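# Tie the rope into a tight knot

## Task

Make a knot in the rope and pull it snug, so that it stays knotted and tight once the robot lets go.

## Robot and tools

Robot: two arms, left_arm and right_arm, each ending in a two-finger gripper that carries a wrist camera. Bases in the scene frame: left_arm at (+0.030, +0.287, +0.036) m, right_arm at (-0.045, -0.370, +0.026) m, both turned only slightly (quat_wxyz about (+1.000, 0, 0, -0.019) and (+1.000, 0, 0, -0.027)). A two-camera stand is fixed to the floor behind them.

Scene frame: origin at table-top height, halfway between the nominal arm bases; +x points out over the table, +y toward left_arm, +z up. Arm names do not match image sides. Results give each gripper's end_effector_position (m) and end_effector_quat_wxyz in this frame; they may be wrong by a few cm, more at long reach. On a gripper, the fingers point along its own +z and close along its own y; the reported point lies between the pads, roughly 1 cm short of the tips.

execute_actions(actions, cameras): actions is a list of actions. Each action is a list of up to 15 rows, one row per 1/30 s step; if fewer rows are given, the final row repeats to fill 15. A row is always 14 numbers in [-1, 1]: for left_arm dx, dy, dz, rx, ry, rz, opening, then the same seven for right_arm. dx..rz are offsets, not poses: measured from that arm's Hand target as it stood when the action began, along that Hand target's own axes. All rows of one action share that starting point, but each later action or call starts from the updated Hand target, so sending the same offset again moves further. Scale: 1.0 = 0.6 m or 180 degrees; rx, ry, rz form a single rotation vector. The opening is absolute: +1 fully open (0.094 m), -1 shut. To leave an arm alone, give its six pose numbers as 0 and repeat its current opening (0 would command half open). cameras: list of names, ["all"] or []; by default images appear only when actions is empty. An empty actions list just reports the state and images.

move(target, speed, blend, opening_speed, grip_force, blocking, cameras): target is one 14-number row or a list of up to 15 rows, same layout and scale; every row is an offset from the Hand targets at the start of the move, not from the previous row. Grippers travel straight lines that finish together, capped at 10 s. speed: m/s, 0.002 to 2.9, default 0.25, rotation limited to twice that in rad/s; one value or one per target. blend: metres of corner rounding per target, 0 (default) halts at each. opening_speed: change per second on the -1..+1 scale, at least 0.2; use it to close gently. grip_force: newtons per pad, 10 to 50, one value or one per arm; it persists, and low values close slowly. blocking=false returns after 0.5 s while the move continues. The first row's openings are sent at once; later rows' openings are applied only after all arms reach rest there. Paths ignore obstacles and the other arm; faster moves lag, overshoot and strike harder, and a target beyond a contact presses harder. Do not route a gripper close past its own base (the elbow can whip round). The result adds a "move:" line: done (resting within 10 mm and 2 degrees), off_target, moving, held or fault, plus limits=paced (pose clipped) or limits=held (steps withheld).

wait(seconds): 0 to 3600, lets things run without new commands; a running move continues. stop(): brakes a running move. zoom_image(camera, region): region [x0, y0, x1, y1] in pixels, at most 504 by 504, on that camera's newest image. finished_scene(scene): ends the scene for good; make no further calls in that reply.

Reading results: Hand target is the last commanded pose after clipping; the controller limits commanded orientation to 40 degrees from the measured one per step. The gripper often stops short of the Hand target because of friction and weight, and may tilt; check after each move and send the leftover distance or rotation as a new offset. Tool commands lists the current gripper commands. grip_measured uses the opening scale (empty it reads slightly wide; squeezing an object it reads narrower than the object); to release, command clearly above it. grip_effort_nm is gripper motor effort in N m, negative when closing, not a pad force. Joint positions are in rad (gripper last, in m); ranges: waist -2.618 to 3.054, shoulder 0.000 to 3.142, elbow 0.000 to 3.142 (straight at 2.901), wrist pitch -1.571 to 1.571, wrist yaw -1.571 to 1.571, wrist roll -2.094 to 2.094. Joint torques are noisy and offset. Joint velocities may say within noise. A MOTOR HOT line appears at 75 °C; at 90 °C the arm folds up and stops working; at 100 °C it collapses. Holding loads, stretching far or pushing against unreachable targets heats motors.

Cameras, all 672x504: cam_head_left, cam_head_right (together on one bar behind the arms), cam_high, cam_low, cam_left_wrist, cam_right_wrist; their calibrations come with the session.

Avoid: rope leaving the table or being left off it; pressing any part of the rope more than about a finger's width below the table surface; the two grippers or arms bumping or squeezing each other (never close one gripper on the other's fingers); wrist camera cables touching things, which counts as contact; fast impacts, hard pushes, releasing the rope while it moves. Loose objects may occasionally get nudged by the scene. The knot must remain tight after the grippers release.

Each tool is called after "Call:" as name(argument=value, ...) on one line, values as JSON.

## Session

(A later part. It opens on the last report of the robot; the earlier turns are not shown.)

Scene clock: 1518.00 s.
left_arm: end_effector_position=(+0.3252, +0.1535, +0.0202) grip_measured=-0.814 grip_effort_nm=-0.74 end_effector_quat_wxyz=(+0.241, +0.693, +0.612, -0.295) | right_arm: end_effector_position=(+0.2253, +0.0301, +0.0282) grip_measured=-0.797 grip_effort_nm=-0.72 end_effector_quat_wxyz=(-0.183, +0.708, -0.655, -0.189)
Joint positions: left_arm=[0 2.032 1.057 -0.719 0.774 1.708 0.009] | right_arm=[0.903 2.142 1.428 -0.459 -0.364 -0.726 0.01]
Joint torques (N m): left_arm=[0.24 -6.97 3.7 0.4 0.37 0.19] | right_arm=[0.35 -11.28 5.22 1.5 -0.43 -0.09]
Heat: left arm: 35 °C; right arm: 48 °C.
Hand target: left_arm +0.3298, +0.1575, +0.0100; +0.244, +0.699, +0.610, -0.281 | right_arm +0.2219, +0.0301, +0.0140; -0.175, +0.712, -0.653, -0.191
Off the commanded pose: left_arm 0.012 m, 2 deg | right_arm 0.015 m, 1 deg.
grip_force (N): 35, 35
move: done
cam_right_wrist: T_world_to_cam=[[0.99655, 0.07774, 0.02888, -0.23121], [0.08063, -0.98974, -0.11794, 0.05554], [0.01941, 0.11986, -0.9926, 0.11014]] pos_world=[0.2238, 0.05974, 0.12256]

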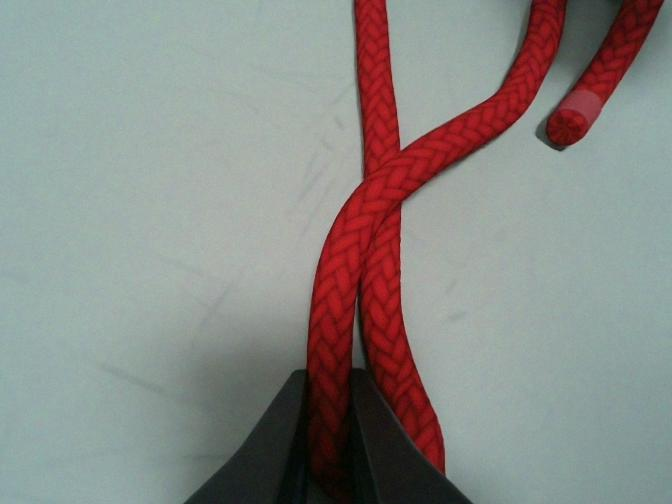

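Call:
move(target=[-0.0640,0.0042,-0.1117,0,0,0,-1,0,0,0,0,0,0,-1], speed=0.1, cameras=["cam_right_wrist","cam_low","cam_left_wrist","cam_high"])

Scene clock: 1533.90 s.
left_arm: end_effector_position=(+0.3232, +0.1700, +0.0723) grip_measured=-0.815 grip_effort_nm=-0.75 end_effector_quat_wxyz=(+0.228, +0.690, +0.615, -0.306) | right_arm: end_effector_position=(+0.2308, +0.0363, +0.0319) grip_measured=-0.797 grip_effort_nm=-0.72 end_effector_quat_wxyz=(-0.202, +0.708, -0.649, -0.189)
Joint positions: left_arm=[0.05 1.943 1.172 -1.009 0.761 1.781 0.009] | right_arm=[0.903 2.142 1.428 -0.421 -0.364 -0.727 0.01]
Joint torques (N m): left_arm=[0.73 -11.74 7.57 -0.24 0.44 0.23] | right_arm=[0.34 -11.4 5.34 1.16 -0.43 -0.07]
Heat: left arm: 35 °C; right arm: 48 °C.
Hand target: left_arm +0.3350, +0.1756, +0.0849; +0.244, +0.699, +0.610, -0.282 | right_arm +0.2219, +0.0301, +0.0140; -0.175, +0.712, -0.653, -0.191
Off the commanded pose: left_arm 0.018 m, 4 deg | right_arm 0.021 m, 3 deg.
grip_force (N): 35, 35
move: off_target (left_arm)
cam_left_wrist: T_world_to_cam=[[-0.98914, 0.13331, 0.06194, 0.29297], [0.10602, 0.93883, -0.32765, -0.13579], [-0.10183, -0.31753, -0.94277, 0.24113]] pos_world=[0.32874, 0.16499, 0.1647]
cam_right_wrist: T_world_to_cam=[[0.99535, 0.07774, 0.05697, -0.23787], [0.08525, -0.98588, -0.14413, 0.0613], [0.04496, 0.14832, -0.98792, 0.10585]] pos_world=[0.22678, 0.06323, 0.12696]
Images, in order (width x height): cam_high 672x504, cam_low 672x504, cam_left_wrist 672x504, cam_right_wrist 672x504.

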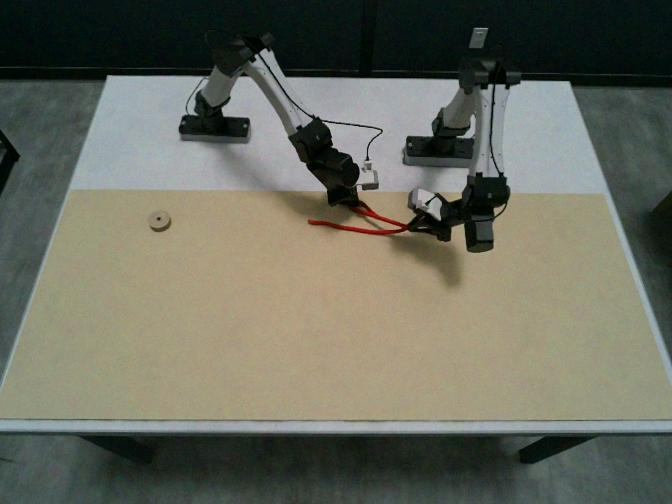

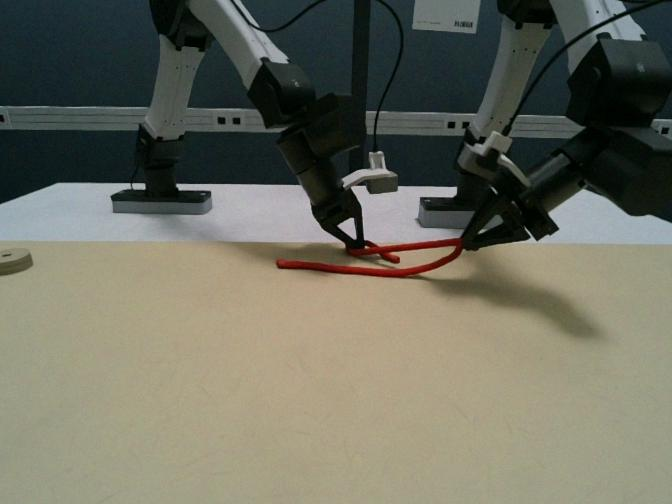

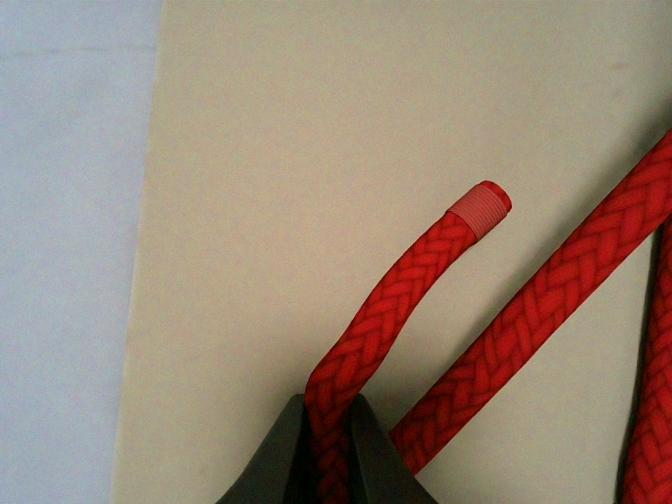

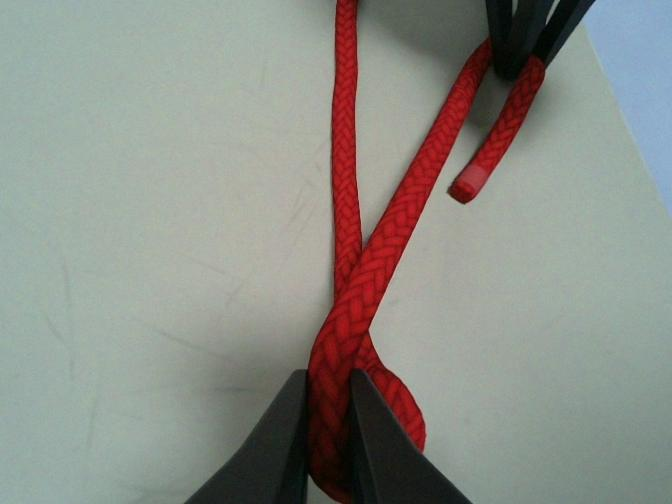

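Call:
move(target=[0.0023,0.0558,0.1131,0,0,0,-1,0.0215,-0.0931,-0.0528,-0.125,0,-0.2165,-1], speed=0.1, cameras=["cam_right_wrist","cam_low","cam_left_wrist","cam_high"])

Scene clock: 1889.17 s.
left_arm: end_effector_position=(+0.3518, +0.1298, +0.0339) grip_measured=-0.815 grip_effort_nm=-0.75 end_effector_quat_wxyz=(+0.234, +0.695, +0.615, -0.289) | right_arm: end_effector_position=(+0.2795, +0.0123, +0.0445) grip_measured=-0.797 grip_effort_nm=-0.72 end_effector_quat_wxyz=(-0.100, +0.909, -0.328, -0.236)
Joint positions: left_arm=[-0.073 2.062 1.191 -0.752 0.761 1.603 0.009] | right_arm=[0.751 2.698 2.525 -1.469 -0.514 -1.771 0.01]
Joint torques (N m): left_arm=[-1.03 -8.46 7.1 0.3 0.57 0.02] | right_arm=[-0.54 -14.68 7.64 -0.03 -0.51 -0.09]
Heat: left arm: 42 °C; right arm: 49 °C.
Hand target: left_arm +0.3616, +0.1256, +0.0348; +0.244, +0.699, +0.610, -0.282 | right_arm +0.2798, +0.0080, +0.0350; -0.089, +0.907, -0.331, -0.244
Off the commanded pose: left_arm 0.011 m, 2 deg | right_arm 0.011 m, 2 deg.
grip_force (N): 35, 35
move: off_target (left_arm, right_arm)
cam_left_wrist: T_world_to_cam=[[-0.99128, 0.12813, 0.03059, 0.33159], [0.11251, 0.94428, -0.30932, -0.11729], [-0.06852, -0.30318, -0.95047, 0.18165]] pos_world=[0.35434, 0.12334, 0.12623]
cam_right_wrist: T_world_to_cam=[[0.64115, 0.76609, 0.045, -0.19416], [0.76573, -0.63477, -0.10356, -0.16098], [-0.05077, 0.10085, -0.9936, 0.14725]] pos_world=[0.25523, 0.0317, 0.13837]
Images, in order (width x height): cam_high 672x504, cam_low 672x504, cam_left_wrist 672x504, cam_right_wrist 672x504.

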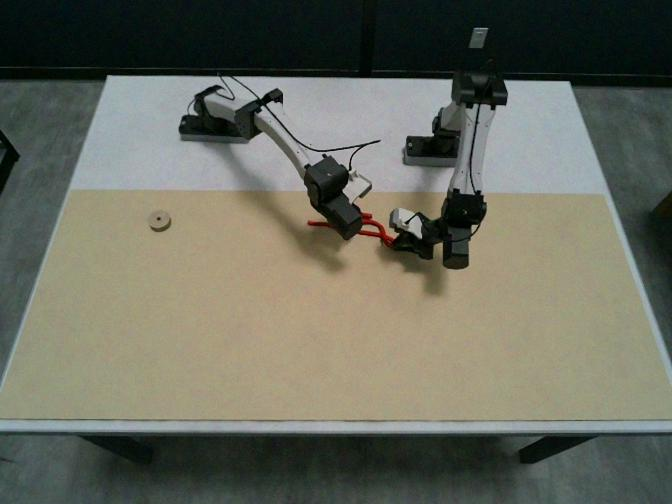

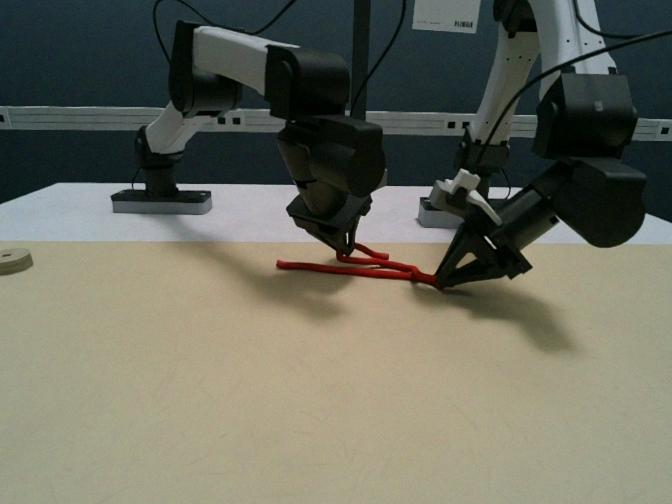

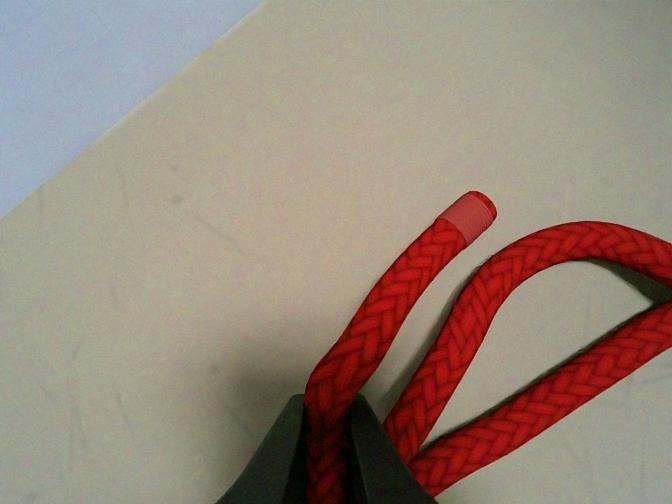

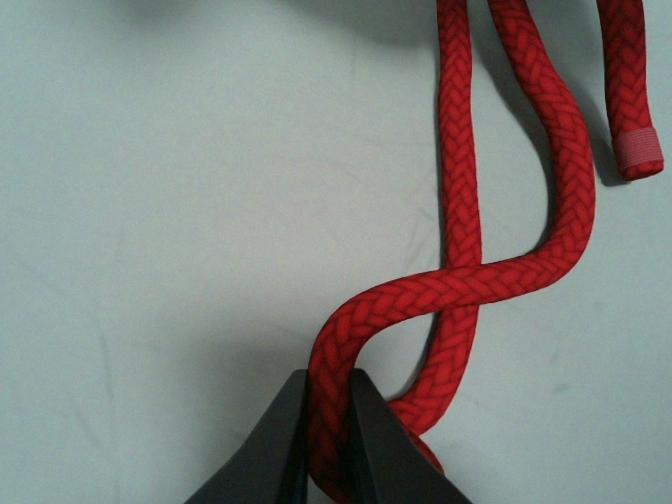

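Call:
move(target=[[0,0,0,0,0,0,-1,-0.0230,-0.0008,-0.0830,0.0833,0,0.1443,-1],[0,0,0,0,0,0,-1,0.0554,-0.0470,-0.1090,0.1667,0,0.2887,-1],[0,0,0,0,0,0,-1,0.1138,-0.0142,-0.0849,0.1667,0,0.2887,-1]], speed=0.12, blend=0.01, cameras=["cam_right_wrist","cam_low","cam_left_wrist","cam_high"])

Scene clock: 1968.97 s.
left_arm: end_effector_position=(+0.3520, +0.1298, +0.0339) grip_measured=-0.815 grip_effort_nm=-0.75 end_effector_quat_wxyz=(+0.234, +0.695, +0.615, -0.289) | right_arm: end_effector_position=(+0.3435, -0.0385, +0.0329) grip_measured=-0.797 grip_effort_nm=-0.72 end_effector_quat_wxyz=(+0.178, -0.620, +0.745, +0.172)
Joint positions: left_arm=[-0.073 2.062 1.191 -0.751 0.761 1.603 0.009] | right_arm=[0.635 2.278 1.697 -0.656 -0.38 -0.743 0.01]
Joint torques (N m): left_arm=[-1.05 -8.59 7.13 0.31 0.57 0.03] | right_arm=[-0.62 -18.37 5.27 1.38 -0.33 -0.11]
Heat: left arm: 39 °C; right arm: 62 °C.
Hand target: left_arm +0.3617, +0.1256, +0.0348; +0.244, +0.699, +0.610, -0.281 | right_arm +0.3502, -0.0398, +0.0449; +0.198, -0.621, +0.740, +0.167
Off the commanded pose: left_arm 0.011 m, 2 deg | right_arm 0.014 m, 2 deg.
grip_force (N): 35, 35
move: off_target (right_arm)
cam_left_wrist: T_world_to_cam=[[-0.99131, 0.12811, 0.02986, 0.33169], [0.11271, 0.94425, -0.30934, -0.11736], [-0.06782, -0.30329, -0.95048, 0.18142]] pos_world=[0.35434, 0.12334, 0.12623]
cam_right_wrist: T_world_to_cam=[[0.98543, -0.16892, -0.01965, -0.34786], [-0.16999, -0.98175, -0.08529, 0.06403], [-0.00488, 0.08739, -0.99616, 0.12791]] pos_world=[0.3543, -0.00707, 0.12604]
Images, in order (width x height): cam_high 672x504, cam_low 672x504, cam_left_wrist 672x504, cam_right_wrist 672x504.

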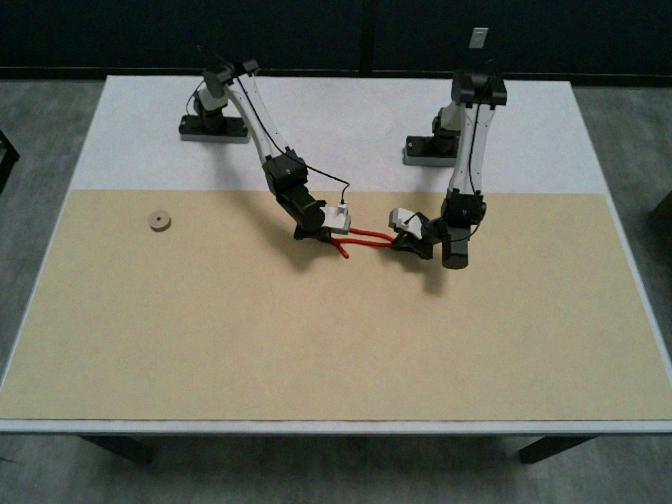

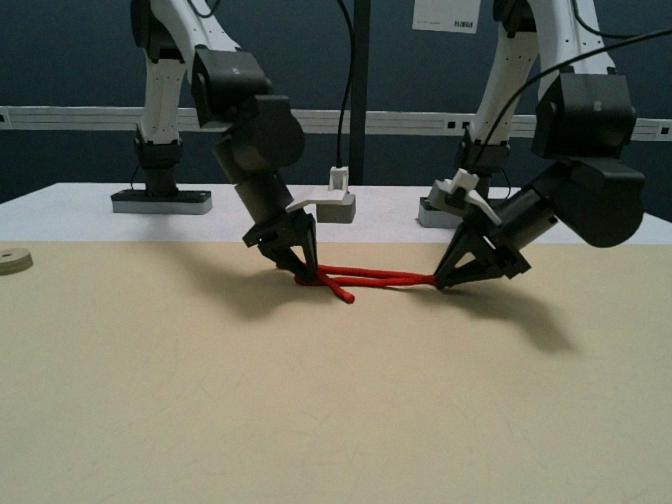

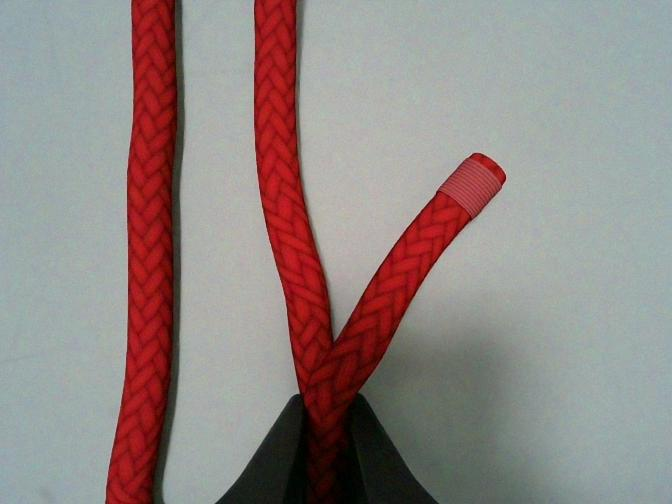

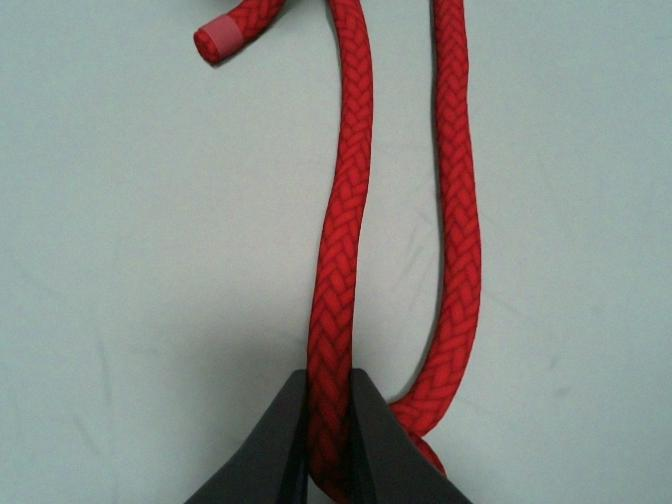

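Call:
move(target=[[0,0,0,0,0,0,-1,-0.0266,0.0088,-0.0424,0,0,0,-1],[0,0,0,0,0,0,-1,-0.0335,0.1265,-0.0288,-0.0333,0,-0.0577,-1],[0,0,0,0,0,0,-1,-0.0732,0.1613,0.0865,-0.0611,0,-0.1058,-1]], speed=0.12, blend=0.01, cameras=["cam_right_wrist","cam_low","cam_left_wrist","cam_high"])

Scene clock: 1989.80 s.
left_arm: end_effector_position=(+0.3520, +0.1298, +0.0339) grip_measured=-0.815 grip_effort_nm=-0.75 end_effector_quat_wxyz=(+0.234, +0.695, +0.615, -0.289) | right_arm: end_effector_position=(+0.2660, +0.0343, +0.0282) grip_measured=-0.797 grip_effort_nm=-0.72 end_effector_quat_wxyz=(-0.164, +0.747, -0.614, -0.196)
Joint positions: left_arm=[-0.073 2.062 1.191 -0.751 0.761 1.603 0.009] | right_arm=[0.83 2.307 1.724 -0.682 -0.424 -0.923 0.01]
Joint torques (N m): left_arm=[-1.01 -8.55 7.08 0.32 0.58 0.02] | right_arm=[0.47 -12.83 8.14 1.11 -0.54 -0.09]
Heat: left arm: 39 °C; right arm: 69 °C.
Hand target: left_arm +0.3616, +0.1256, +0.0348; +0.244, +0.699, +0.610, -0.282 | right_arm +0.2660, +0.0400, +0.0219; -0.163, +0.750, -0.608, -0.202
Off the commanded pose: left_arm 0.011 m, 2 deg | right_arm 0.008 m, 1 deg.
grip_force (N): 35, 35
move: done
cam_left_wrist: T_world_to_cam=[[-0.99131, 0.12811, 0.02986, 0.33169], [0.11271, 0.94425, -0.30934, -0.11736], [-0.06782, -0.30329, -0.95048, 0.18142]] pos_world=[0.35434, 0.12334, 0.12623]
cam_right_wrist: T_world_to_cam=[[0.98062, 0.19483, 0.02071, -0.2716], [0.19592, -0.97521, -0.10287, 0.02483], [0.00015, 0.10493, -0.99448, 0.11441]] pos_world=[0.26145, 0.06513, 0.12196]
Images, in order (width x height): cam_high 672x504, cam_low 672x504, cam_left_wrist 672x504, cam_right_wrist 672x504.

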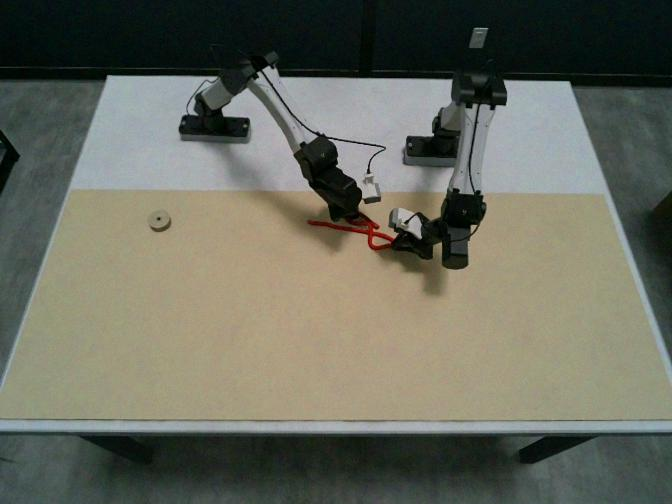

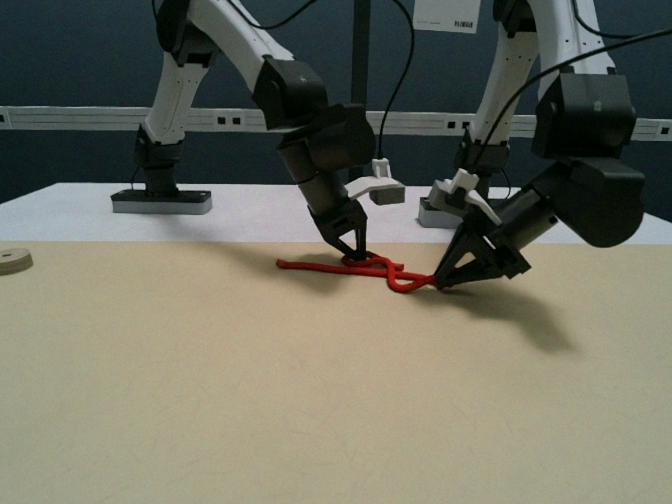

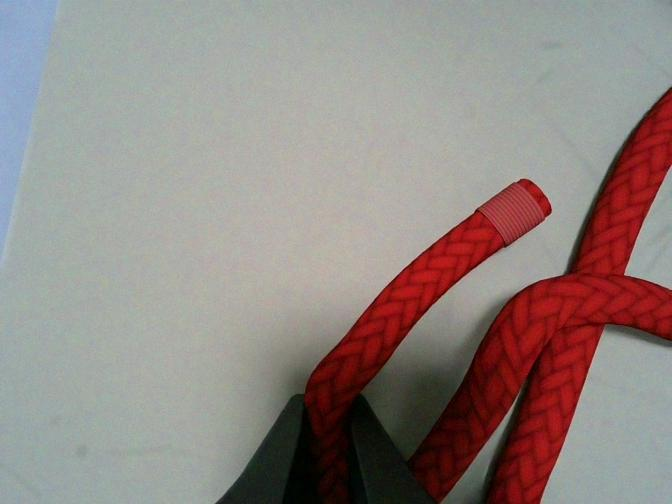

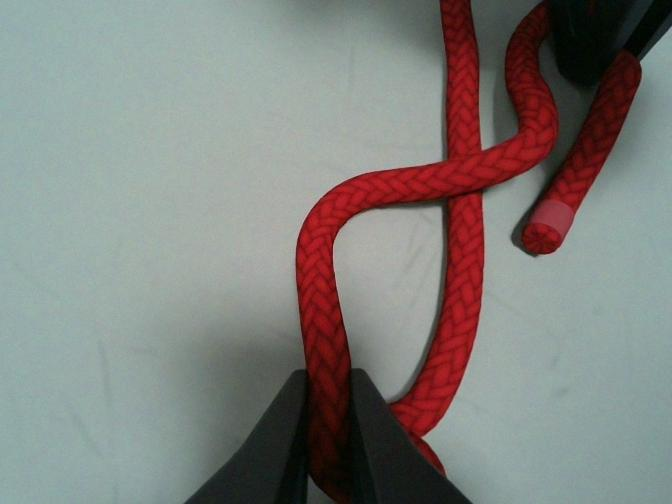

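Call:
move(target=[[0,0,0,0,0,0,-0.45,0,0,0,0,0,0,-1],[-0.0806,0,-0.0843,0,0,0,-0.45,-0.0298,-0.0093,0.0365,0,-0.0833,0,-1]], speed=0.1, opening_speed=0.5, cameras=["cam_right_wrist","cam_low","cam_left_wrist"])

Scene clock: 2109.00 s.
left_arm: end_effector_position=(+0.3566, +0.1293, +0.0880) grip_measured=-0.452 grip_effort_nm=0.11 end_effector_quat_wxyz=(+0.230, +0.693, +0.617, -0.292) | right_arm: end_effector_position=(+0.2663, +0.0706, +0.0280) grip_measured=-0.797 grip_effort_nm=-0.72 end_effector_quat_wxyz=(-0.251, +0.723, -0.574, -0.291)
Joint positions: left_arm=[-0.073 1.98 1.314 -0.966 0.761 1.6 0.026] | right_arm=[0.818 2.333 1.62 -0.358 -0.638 -0.867 0.01]
Joint torques (N m): left_arm=[-1.06 -12.67 7.8 0 0.56 0.05] | right_arm=[-0.53 -13 5.23 1.62 -0.62 0.07]
Heat: left arm: 39 °C; right arm: 59 °C.
Hand target: left_arm +0.3620, +0.1256, +0.1049; +0.244, +0.699, +0.610, -0.281 | right_arm +0.2658, +0.0670, +0.0119; -0.241, +0.718, -0.582, -0.298
Off the commanded pose: left_arm 0.018 m, 2 deg | right_arm 0.016 m, 2 deg.
grip_force (N): 35, 35
move: off_target (left_arm, right_arm)
cam_left_wrist: T_world_to_cam=[[-0.99118, 0.12588, 0.04145, 0.33401], [0.10707, 0.94491, -0.30932, -0.09877], [-0.0781, -0.30215, -0.95005, 0.23653]] pos_world=[0.36011, 0.12275, 0.18032]
cam_right_wrist: T_world_to_cam=[[0.97602, 0.21301, 0.04475, -0.27971], [0.21443, -0.90572, -0.36563, 0.05768], [-0.03735, 0.36646, -0.92968, 0.10026]] pos_world=[0.26438, 0.07509, 0.12682]
Images, in order (width x height): cam_low 672x504, cam_left_wrist 672x504, cam_right_wrist 672x504.

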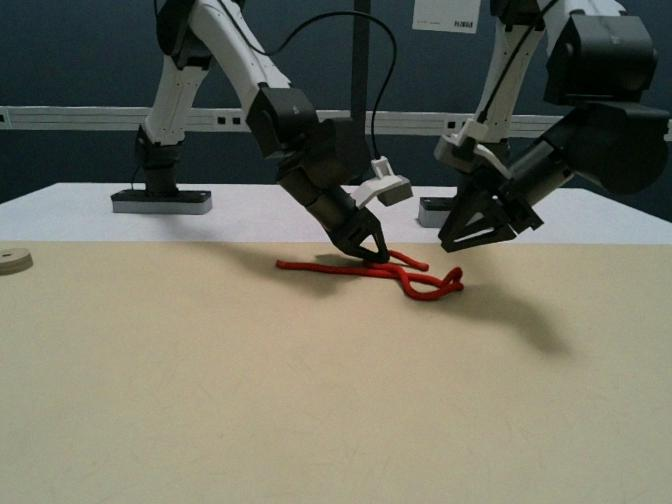

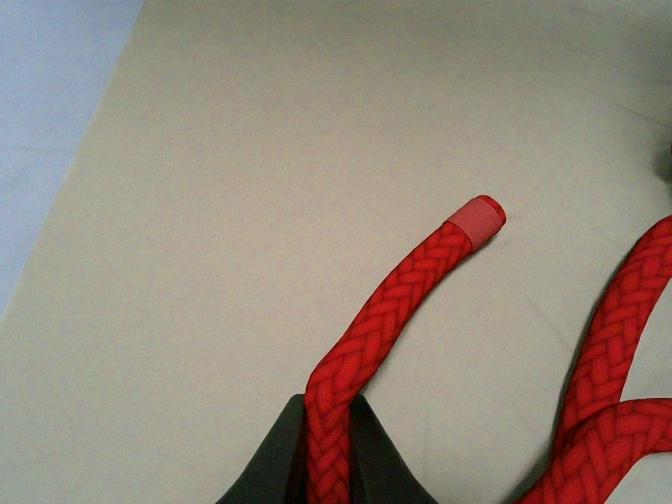

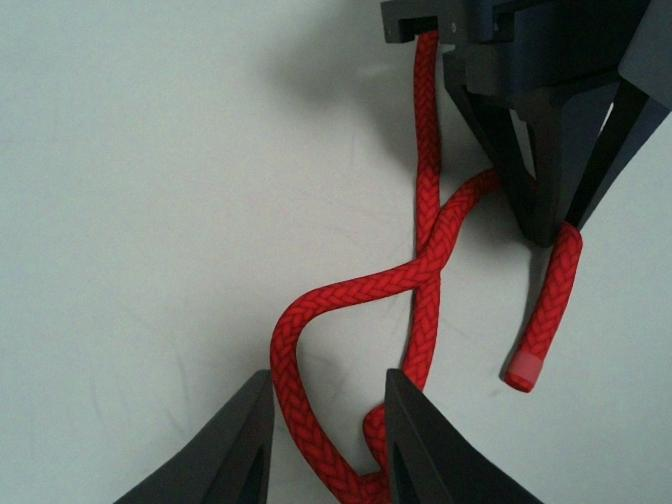

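Call:
zoom_image(camera="cam_low", region=[340, 220, 500, 320])

Call:
zoom_image(camera="cam_right_wrist", region=[240, 240, 480, 504])

Scaled by 3.150 from the camera's image (finer frame: 960x720).

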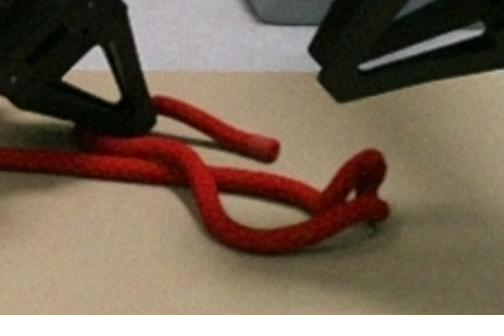

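Scaled by 1.909 from the camera's image (finer frame: 960x720).

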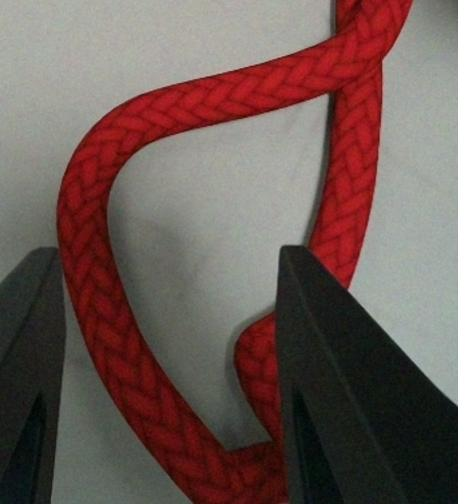

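Call:
move(target=[0.0125,-0.0653,0.0688,0.0461,0,0.0482,-0.55,0,0,0,0,0,0,-1], speed=0.12, cameras=["cam_right_wrist"])

Scene clock: 2189.57 s.
left_arm: end_effector_position=(+0.3242, +0.1083, +0.0748) grip_measured=-0.548 grip_effort_nm=-0.11 end_effector_quat_wxyz=(+0.222, +0.756, +0.537, -0.302) | right_arm: end_effector_position=(+0.2664, +0.0706, +0.0278) grip_measured=-0.797 grip_effort_nm=-0.72 end_effector_quat_wxyz=(-0.251, +0.723, -0.575, -0.292)
Joint positions: left_arm=[-0.15 1.98 1.251 -0.966 0.759 1.768 0.021] | right_arm=[0.818 2.333 1.62 -0.357 -0.638 -0.866 0.01]
Joint torques (N m): left_arm=[-0.96 -8.31 4.67 -0.07 0.46 0.26] | right_arm=[-0.54 -13 5.23 1.61 -0.62 0.09]
Heat: left arm: 49 °C; right arm: 56 °C.
Hand target: left_arm +0.3198, +0.1080, +0.0699; +0.213, +0.759, +0.534, -0.306 | right_arm +0.2659, +0.0671, +0.0118; -0.241, +0.718, -0.582, -0.298
Off the commanded pose: left_arm 0.006 m, 1 deg | right_arm 0.016 m, 2 deg.
grip_force (N): 35, 35
move: done
cam_right_wrist: T_world_to_cam=[[0.97613, 0.21256, 0.04452, -0.27979], [0.21392, -0.90576, -0.36584, 0.05784], [-0.03744, 0.36663, -0.92961, 0.10004]] pos_world=[0.26448, 0.07519, 0.12662]

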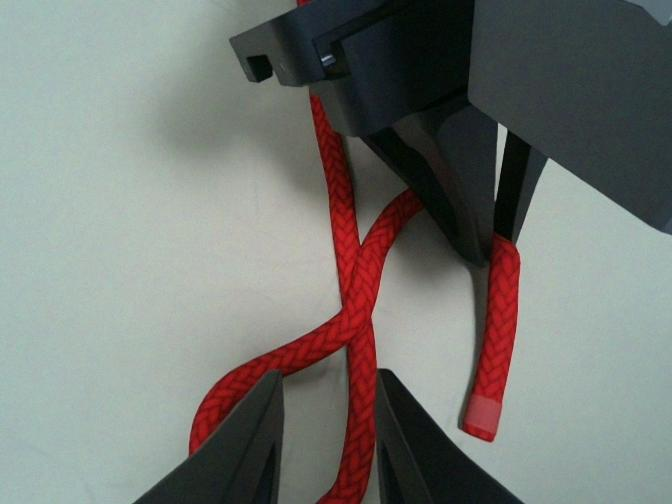

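Call:
move(target=[0.0458,-0.0137,0.0485,0,0,0,-0.55,0,0,0,0,0,0,-1], speed=0.1, cameras=["cam_right_wrist"])

Scene clock: 2220.30 s.
left_arm: end_effector_position=(+0.3114, +0.1110, +0.0358) grip_measured=-0.548 grip_effort_nm=-0.11 end_effector_quat_wxyz=(+0.213, +0.755, +0.538, -0.309) | right_arm: end_effector_position=(+0.2660, +0.0698, +0.0267) grip_measured=-0.797 grip_effort_nm=-0.72 end_effector_quat_wxyz=(-0.249, +0.722, -0.575, -0.292)
Joint positions: left_arm=[-0.15 2.038 1.154 -0.841 0.757 1.777 0.021] | right_arm=[0.816 2.334 1.617 -0.357 -0.64 -0.866 0.01]
Joint torques (N m): left_arm=[-0.62 -8.09 3.97 0.16 0.48 0.17] | right_arm=[-0.47 -13.09 5.44 1.61 -0.6 0.07]
Heat: left arm: 44 °C; right arm: 56 °C.
Hand target: left_arm +0.3118, +0.1105, +0.0299; +0.213, +0.759, +0.534, -0.306 | right_arm +0.2660, +0.0670, +0.0119; -0.241, +0.718, -0.582, -0.298
Off the commanded pose: left_arm 0.006 m, 1 deg | right_arm 0.015 m, 1 deg.
grip_force (N): 35, 35
move: done
cam_right_wrist: T_world_to_cam=[[0.97633, 0.2124, 0.04073, -0.27915], [0.2124, -0.90623, -0.36556, 0.05717], [-0.04073, 0.36556, -0.9299, 0.10017]] pos_world=[0.26448, 0.07449, 0.12541]

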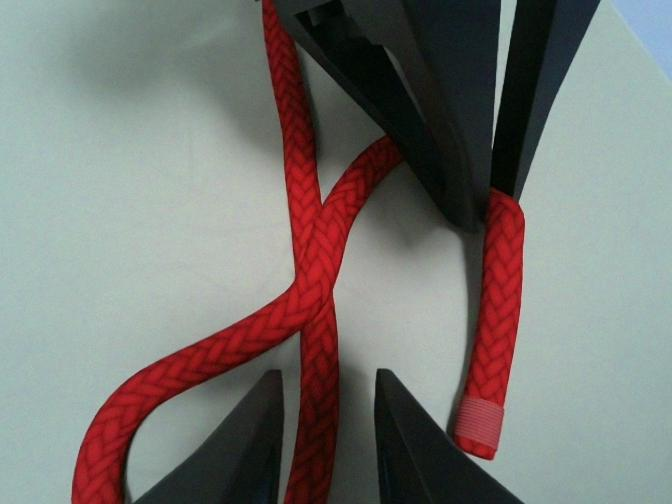

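Call:
move(target=[[0.0297,0.0031,0.0293,0,0,0,-0.55,0,0,0,0,0,0,-1],[0.0297,0.0031,0.0293,0,0,0,-1,0,0,0,0,0,0,-1]], speed=0.1, opening_speed=0.6, cameras=["cam_right_wrist"])

Scene clock: 2231.30 s.
left_arm: end_effector_position=(+0.3159, +0.1108, +0.0158) grip_measured=-0.811 grip_effort_nm=-0.73 end_effector_quat_wxyz=(+0.221, +0.753, +0.537, -0.310) | right_arm: end_effector_position=(+0.2666, +0.0693, +0.0263) grip_measured=-0.797 grip_effort_nm=-0.72 end_effector_quat_wxyz=(-0.251, +0.721, -0.575, -0.295)
Joint positions: left_arm=[-0.143 2.096 1.139 -0.762 0.77 1.78 0.009] | right_arm=[0.813 2.335 1.612 -0.348 -0.647 -0.866 0.01]
Joint torques (N m): left_arm=[-1.11 -7.32 3.6 0.18 0.35 0.17] | right_arm=[-0.18 -13.11 5.82 1.53 -0.53 0.08]
Heat: left arm: 42 °C; right arm: 58 °C.
Hand target: left_arm +0.3138, +0.1106, +0.0048; +0.213, +0.759, +0.534, -0.306 | right_arm +0.2659, +0.0671, +0.0120; -0.241, +0.718, -0.582, -0.298
Off the commanded pose: left_arm 0.011 m, 1 deg | right_arm 0.015 m, 2 deg.
grip_force (N): 35, 35
move: off_target (left_arm); target 2's new opening was sent with left_arm's hand 0.011 m and 2 deg from that target
cam_right_wrist: T_world_to_cam=[[0.97649, 0.21176, 0.04028, -0.27952], [0.21138, -0.90412, -0.37134, 0.05671], [-0.04222, 0.37112, -0.92762, 0.09992]] pos_world=[0.26518, 0.07338, 0.12501]

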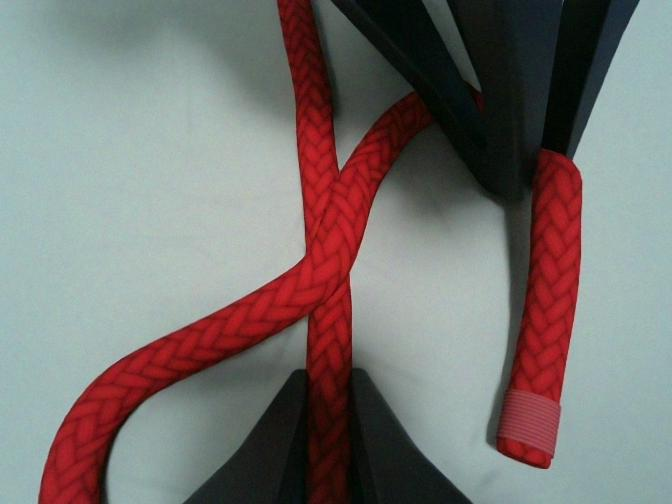

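Call:
move(target=[0.0520,-0.0149,-0.0915,0,0,0,-1,0,0,0,0,0,0,-1], speed=0.1, cameras=["cam_right_wrist","cam_high","cam_low"])

Scene clock: 2243.63 s.
left_arm: end_effector_position=(+0.3232, +0.1679, +0.0225) grip_measured=-0.813 grip_effort_nm=-0.75 end_effector_quat_wxyz=(+0.216, +0.758, +0.535, -0.306) | right_arm: end_effector_position=(+0.2666, +0.0693, +0.0263) grip_measured=-0.797 grip_effort_nm=-0.72 end_effector_quat_wxyz=(-0.251, +0.721, -0.575, -0.295)
Joint positions: left_arm=[0.024 2.12 1.212 -0.962 0.717 2.011 0.009] | right_arm=[0.813 2.335 1.612 -0.348 -0.647 -0.866 0.01]
Joint torques (N m): left_arm=[-0.02 -8.54 6.35 -0.46 0.42 0.2] | right_arm=[-0.14 -13.08 5.82 1.52 -0.53 0.08]
Heat: left arm: 41 °C; right arm: 60 °C.
Hand target: left_arm +0.3260, +0.1706, +0.0229; +0.213, +0.759, +0.534, -0.306 | right_arm +0.2659, +0.0671, +0.0120; -0.241, +0.718, -0.582, -0.298
Off the commanded pose: left_arm 0.004 m, 0 deg | right_arm 0.014 m, 1 deg.
grip_force (N): 35, 35
move: done
cam_right_wrist: T_world_to_cam=[[0.97649, 0.21176, 0.04028, -0.27952], [0.21138, -0.90412, -0.37134, 0.05671], [-0.04222, 0.37112, -0.92762, 0.09992]] pos_world=[0.26518, 0.07338, 0.12501]
Images, in order (width x height): cam_high 672x504, cam_low 672x504, cam_right_wrist 672x504.

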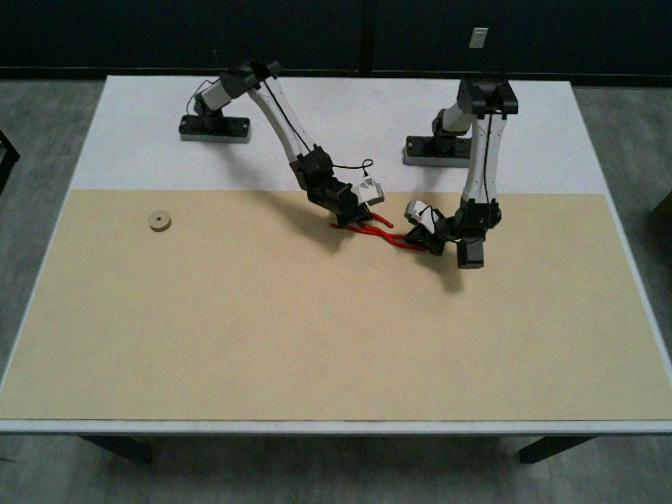

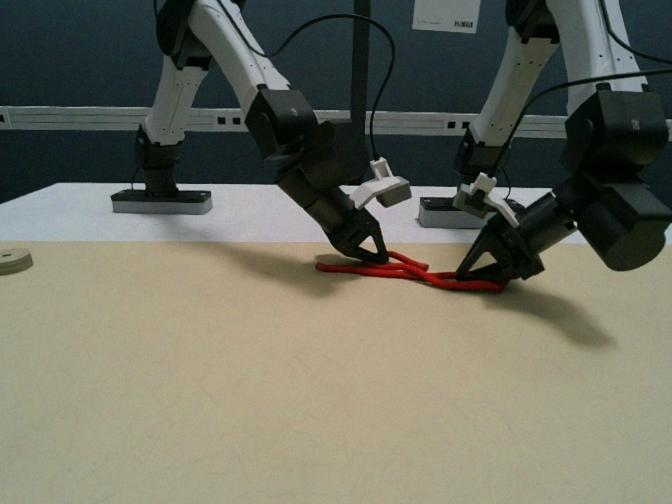

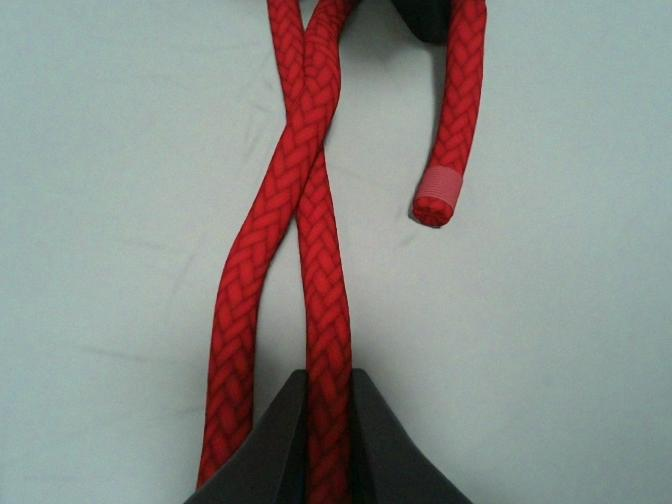

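Call:
move(target=[[0,0,0,0,0,0,-0.45,0,0,0,0,0,0,-1],[-0.0806,0,-0.0843,0,0,0,-0.45,0,0,0,0,0,0,-1]], speed=0.12, opening_speed=0.5, cameras=["cam_right_wrist","cam_low","cam_left_wrist"])

Scene clock: 2254.70 s.
left_arm: end_effector_position=(+0.3206, +0.1681, +0.0803) grip_measured=-0.452 grip_effort_nm=0.11 end_effector_quat_wxyz=(+0.205, +0.752, +0.539, -0.320) | right_arm: end_effector_position=(+0.2666, +0.0693, +0.0263) grip_measured=-0.797 grip_effort_nm=-0.72 end_effector_quat_wxyz=(-0.251, +0.721, -0.575, -0.295)
Joint positions: left_arm=[0.024 2.025 1.319 -1.206 0.716 2.012 0.026] | right_arm=[0.813 2.335 1.612 -0.348 -0.647 -0.866 0.01]
Joint torques (N m): left_arm=[0.12 -12.15 7.1 -0.61 0.44 0.22] | right_arm=[-0.17 -13.15 5.83 1.52 -0.53 0.08]
Heat: left arm: 41 °C; right arm: 61 °C.
Hand target: left_arm +0.3262, +0.1706, +0.0929; +0.213, +0.759, +0.534, -0.306 | right_arm +0.2659, +0.0671, +0.0120; -0.241, +0.718, -0.582, -0.298
Off the commanded pose: left_arm 0.014 m, 2 deg | right_arm 0.014 m, 1 deg.
grip_force (N): 35, 35
move: off_target (left_arm)
cam_left_wrist: T_world_to_cam=[[-0.94319, 0.33011, 0.03758, 0.24435], [0.30077, 0.89641, -0.32555, -0.18662], [-0.14115, -0.29576, -0.94478, 0.25684]] pos_world=[0.32285, 0.16259, 0.17272]
cam_right_wrist: T_world_to_cam=[[0.97649, 0.21176, 0.04028, -0.27952], [0.21138, -0.90412, -0.37134, 0.05671], [-0.04222, 0.37112, -0.92762, 0.09992]] pos_world=[0.26518, 0.07338, 0.12501]
Images, in order (width x height): cam_low 672x504, cam_left_wrist 672x504, cam_right_wrist 672x504.

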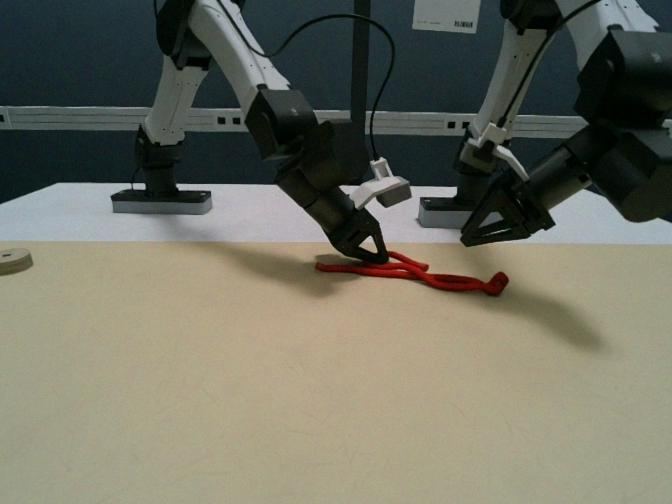

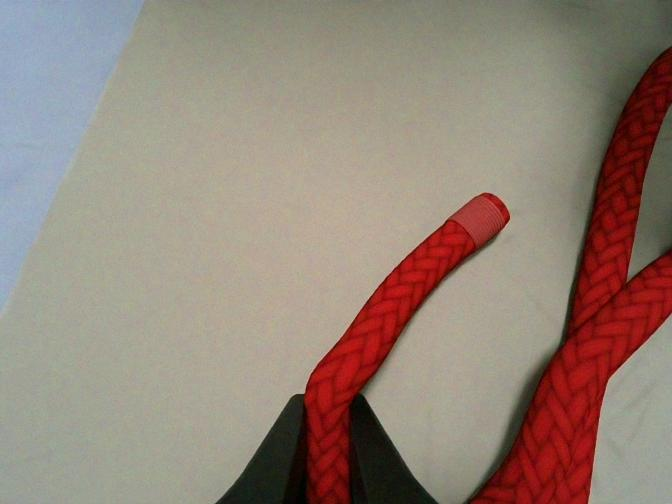

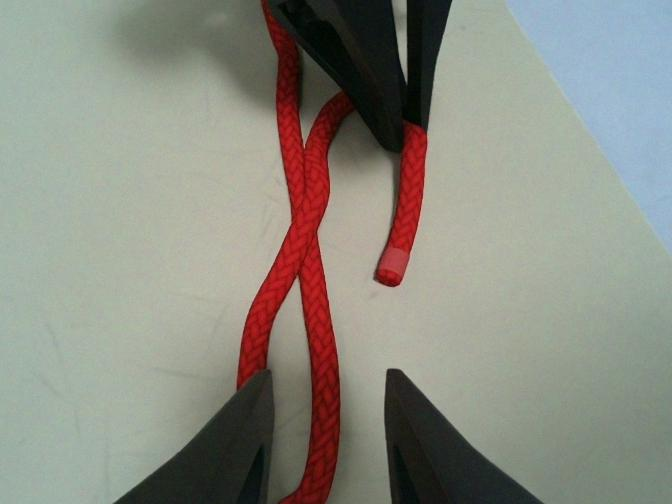

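Call:
move(target=[0.0138,0.0007,0.0975,-0.0384,0,-0.0401,-0.64,0,0,0,0,0,0,-1], speed=0.12, cameras=["cam_right_wrist"])

Scene clock: 2322.47 s.
left_arm: end_effector_position=(+0.3098, +0.1428, +0.0354) grip_measured=-0.638 grip_effort_nm=-0.11 end_effector_quat_wxyz=(+0.219, +0.707, +0.605, -0.294) | right_arm: end_effector_position=(+0.2666, +0.0693, +0.0263) grip_measured=-0.797 grip_effort_nm=-0.71 end_effector_quat_wxyz=(-0.251, +0.721, -0.575, -0.295)
Joint positions: left_arm=[-0.052 1.959 1.043 -0.776 0.743 1.683 0.017] | right_arm=[0.813 2.335 1.612 -0.348 -0.647 -0.866 0.01]
Joint torques (N m): left_arm=[-0.95 -11.69 4.14 0.12 0.72 0.04] | right_arm=[-0.14 -13.08 5.82 1.52 -0.53 0.08]
Heat: left arm: 48 °C; right arm: 62 °C.
Hand target: left_arm +0.3147, +0.1380, +0.0449; +0.239, +0.710, +0.598, -0.286 | right_arm +0.2659, +0.0671, +0.0120; -0.241, +0.718, -0.582, -0.298
Off the commanded pose: left_arm 0.012 m, 3 deg | right_arm 0.014 m, 1 deg.
grip_force (N): 35, 35
move: off_target (left_arm)
cam_right_wrist: T_world_to_cam=[[0.97649, 0.21176, 0.04028, -0.27952], [0.21138, -0.90412, -0.37134, 0.05671], [-0.04222, 0.37112, -0.92762, 0.09992]] pos_world=[0.26518, 0.07338, 0.12501]

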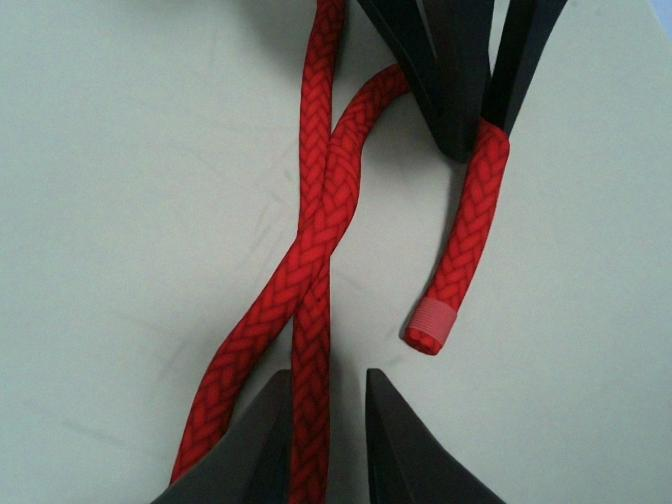

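Call:
move(target=[0.0329,0.0060,0.0378,0,0,0,-0.64,0,0,0,0,0,0,-1], speed=0.08, cameras=["cam_right_wrist"])

Scene clock: 2337.37 s.
left_arm: end_effector_position=(+0.3168, +0.1402, +0.0179) grip_measured=-0.638 grip_effort_nm=-0.11 end_effector_quat_wxyz=(+0.233, +0.711, +0.600, -0.283) | right_arm: end_effector_position=(+0.2666, +0.0693, +0.0263) grip_measured=-0.797 grip_effort_nm=-0.71 end_effector_quat_wxyz=(-0.251, +0.721, -0.575, -0.295)
Joint positions: left_arm=[-0.057 2.002 1.019 -0.668 0.747 1.675 0.017] | right_arm=[0.813 2.335 1.612 -0.348 -0.647 -0.866 0.01]
Joint torques (N m): left_arm=[-1.02 -7.49 3.95 0.33 0.68 0.02] | right_arm=[-0.18 -13.11 5.83 1.52 -0.53 0.07]
Heat: left arm: 46 °C; right arm: 62 °C.
Hand target: left_arm +0.3180, +0.1359, +0.0150; +0.239, +0.710, +0.598, -0.286 | right_arm +0.2659, +0.0671, +0.0120; -0.241, +0.718, -0.582, -0.298
Off the commanded pose: left_arm 0.005 m, 1 deg | right_arm 0.014 m, 1 deg.
grip_force (N): 35, 35
move: done
cam_right_wrist: T_world_to_cam=[[0.97649, 0.21176, 0.04028, -0.27952], [0.21138, -0.90412, -0.37134, 0.05671], [-0.04222, 0.37112, -0.92762, 0.09992]] pos_world=[0.26518, 0.07338, 0.12501]

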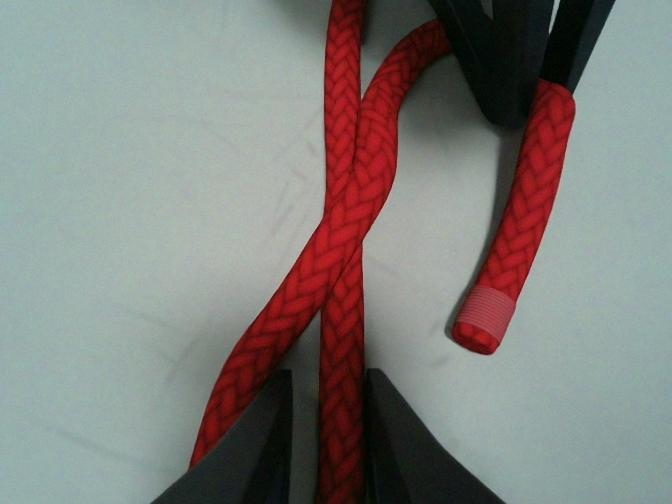

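Call:
move(target=[[0,0,0,0,0,0,-1,0,0,0,0,0,0,-1],[-0.0750,0,-0.0782,0,0,0,-1,0,0,0,0,0,0,-1]], speed=0.1, cameras=["cam_right_wrist","cam_low"])

Scene clock: 2345.97 s.
left_arm: end_effector_position=(+0.3122, +0.1405, +0.0652) grip_measured=-0.815 grip_effort_nm=-0.75 end_effector_quat_wxyz=(+0.224, +0.706, +0.605, -0.292) | right_arm: end_effector_position=(+0.2666, +0.0693, +0.0263) grip_measured=-0.797 grip_effort_nm=-0.72 end_effector_quat_wxyz=(-0.251, +0.721, -0.575, -0.295)
Joint positions: left_arm=[-0.057 1.89 1.087 -0.872 0.748 1.668 0.009] | right_arm=[0.813 2.335 1.612 -0.348 -0.647 -0.866 0.01]
Joint torques (N m): left_arm=[-1.06 -11.12 7.3 -0.15 0.67 0.09] | right_arm=[-0.17 -13.09 5.85 1.52 -0.53 0.08]
Heat: left arm: 45 °C; right arm: 62 °C.
Hand target: left_arm +0.3182, +0.1359, +0.0799; +0.239, +0.710, +0.598, -0.286 | right_arm +0.2659, +0.0671, +0.0120; -0.241, +0.718, -0.582, -0.298
Off the commanded pose: left_arm 0.017 m, 2 deg | right_arm 0.014 m, 1 deg.
grip_force (N): 35, 35
move: off_target (left_arm)
cam_right_wrist: T_world_to_cam=[[0.97649, 0.21176, 0.04028, -0.27952], [0.21138, -0.90412, -0.37134, 0.05671], [-0.04222, 0.37112, -0.92762, 0.09992]] pos_world=[0.26518, 0.07338, 0.12501]
Images, in order (width x height): cam_low 672x504, cam_right_wrist 672x504.

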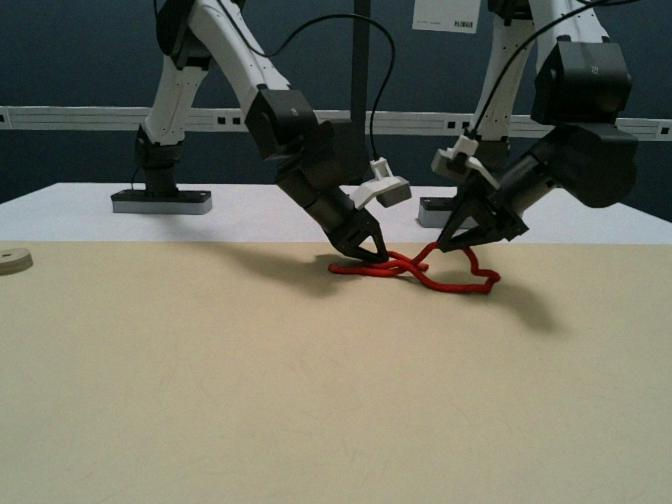

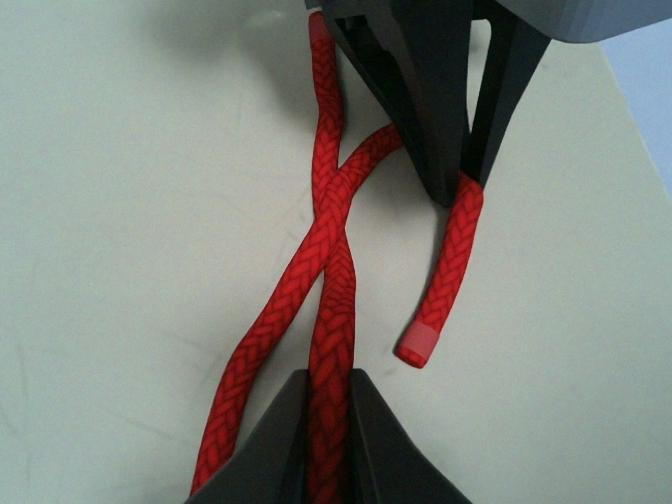

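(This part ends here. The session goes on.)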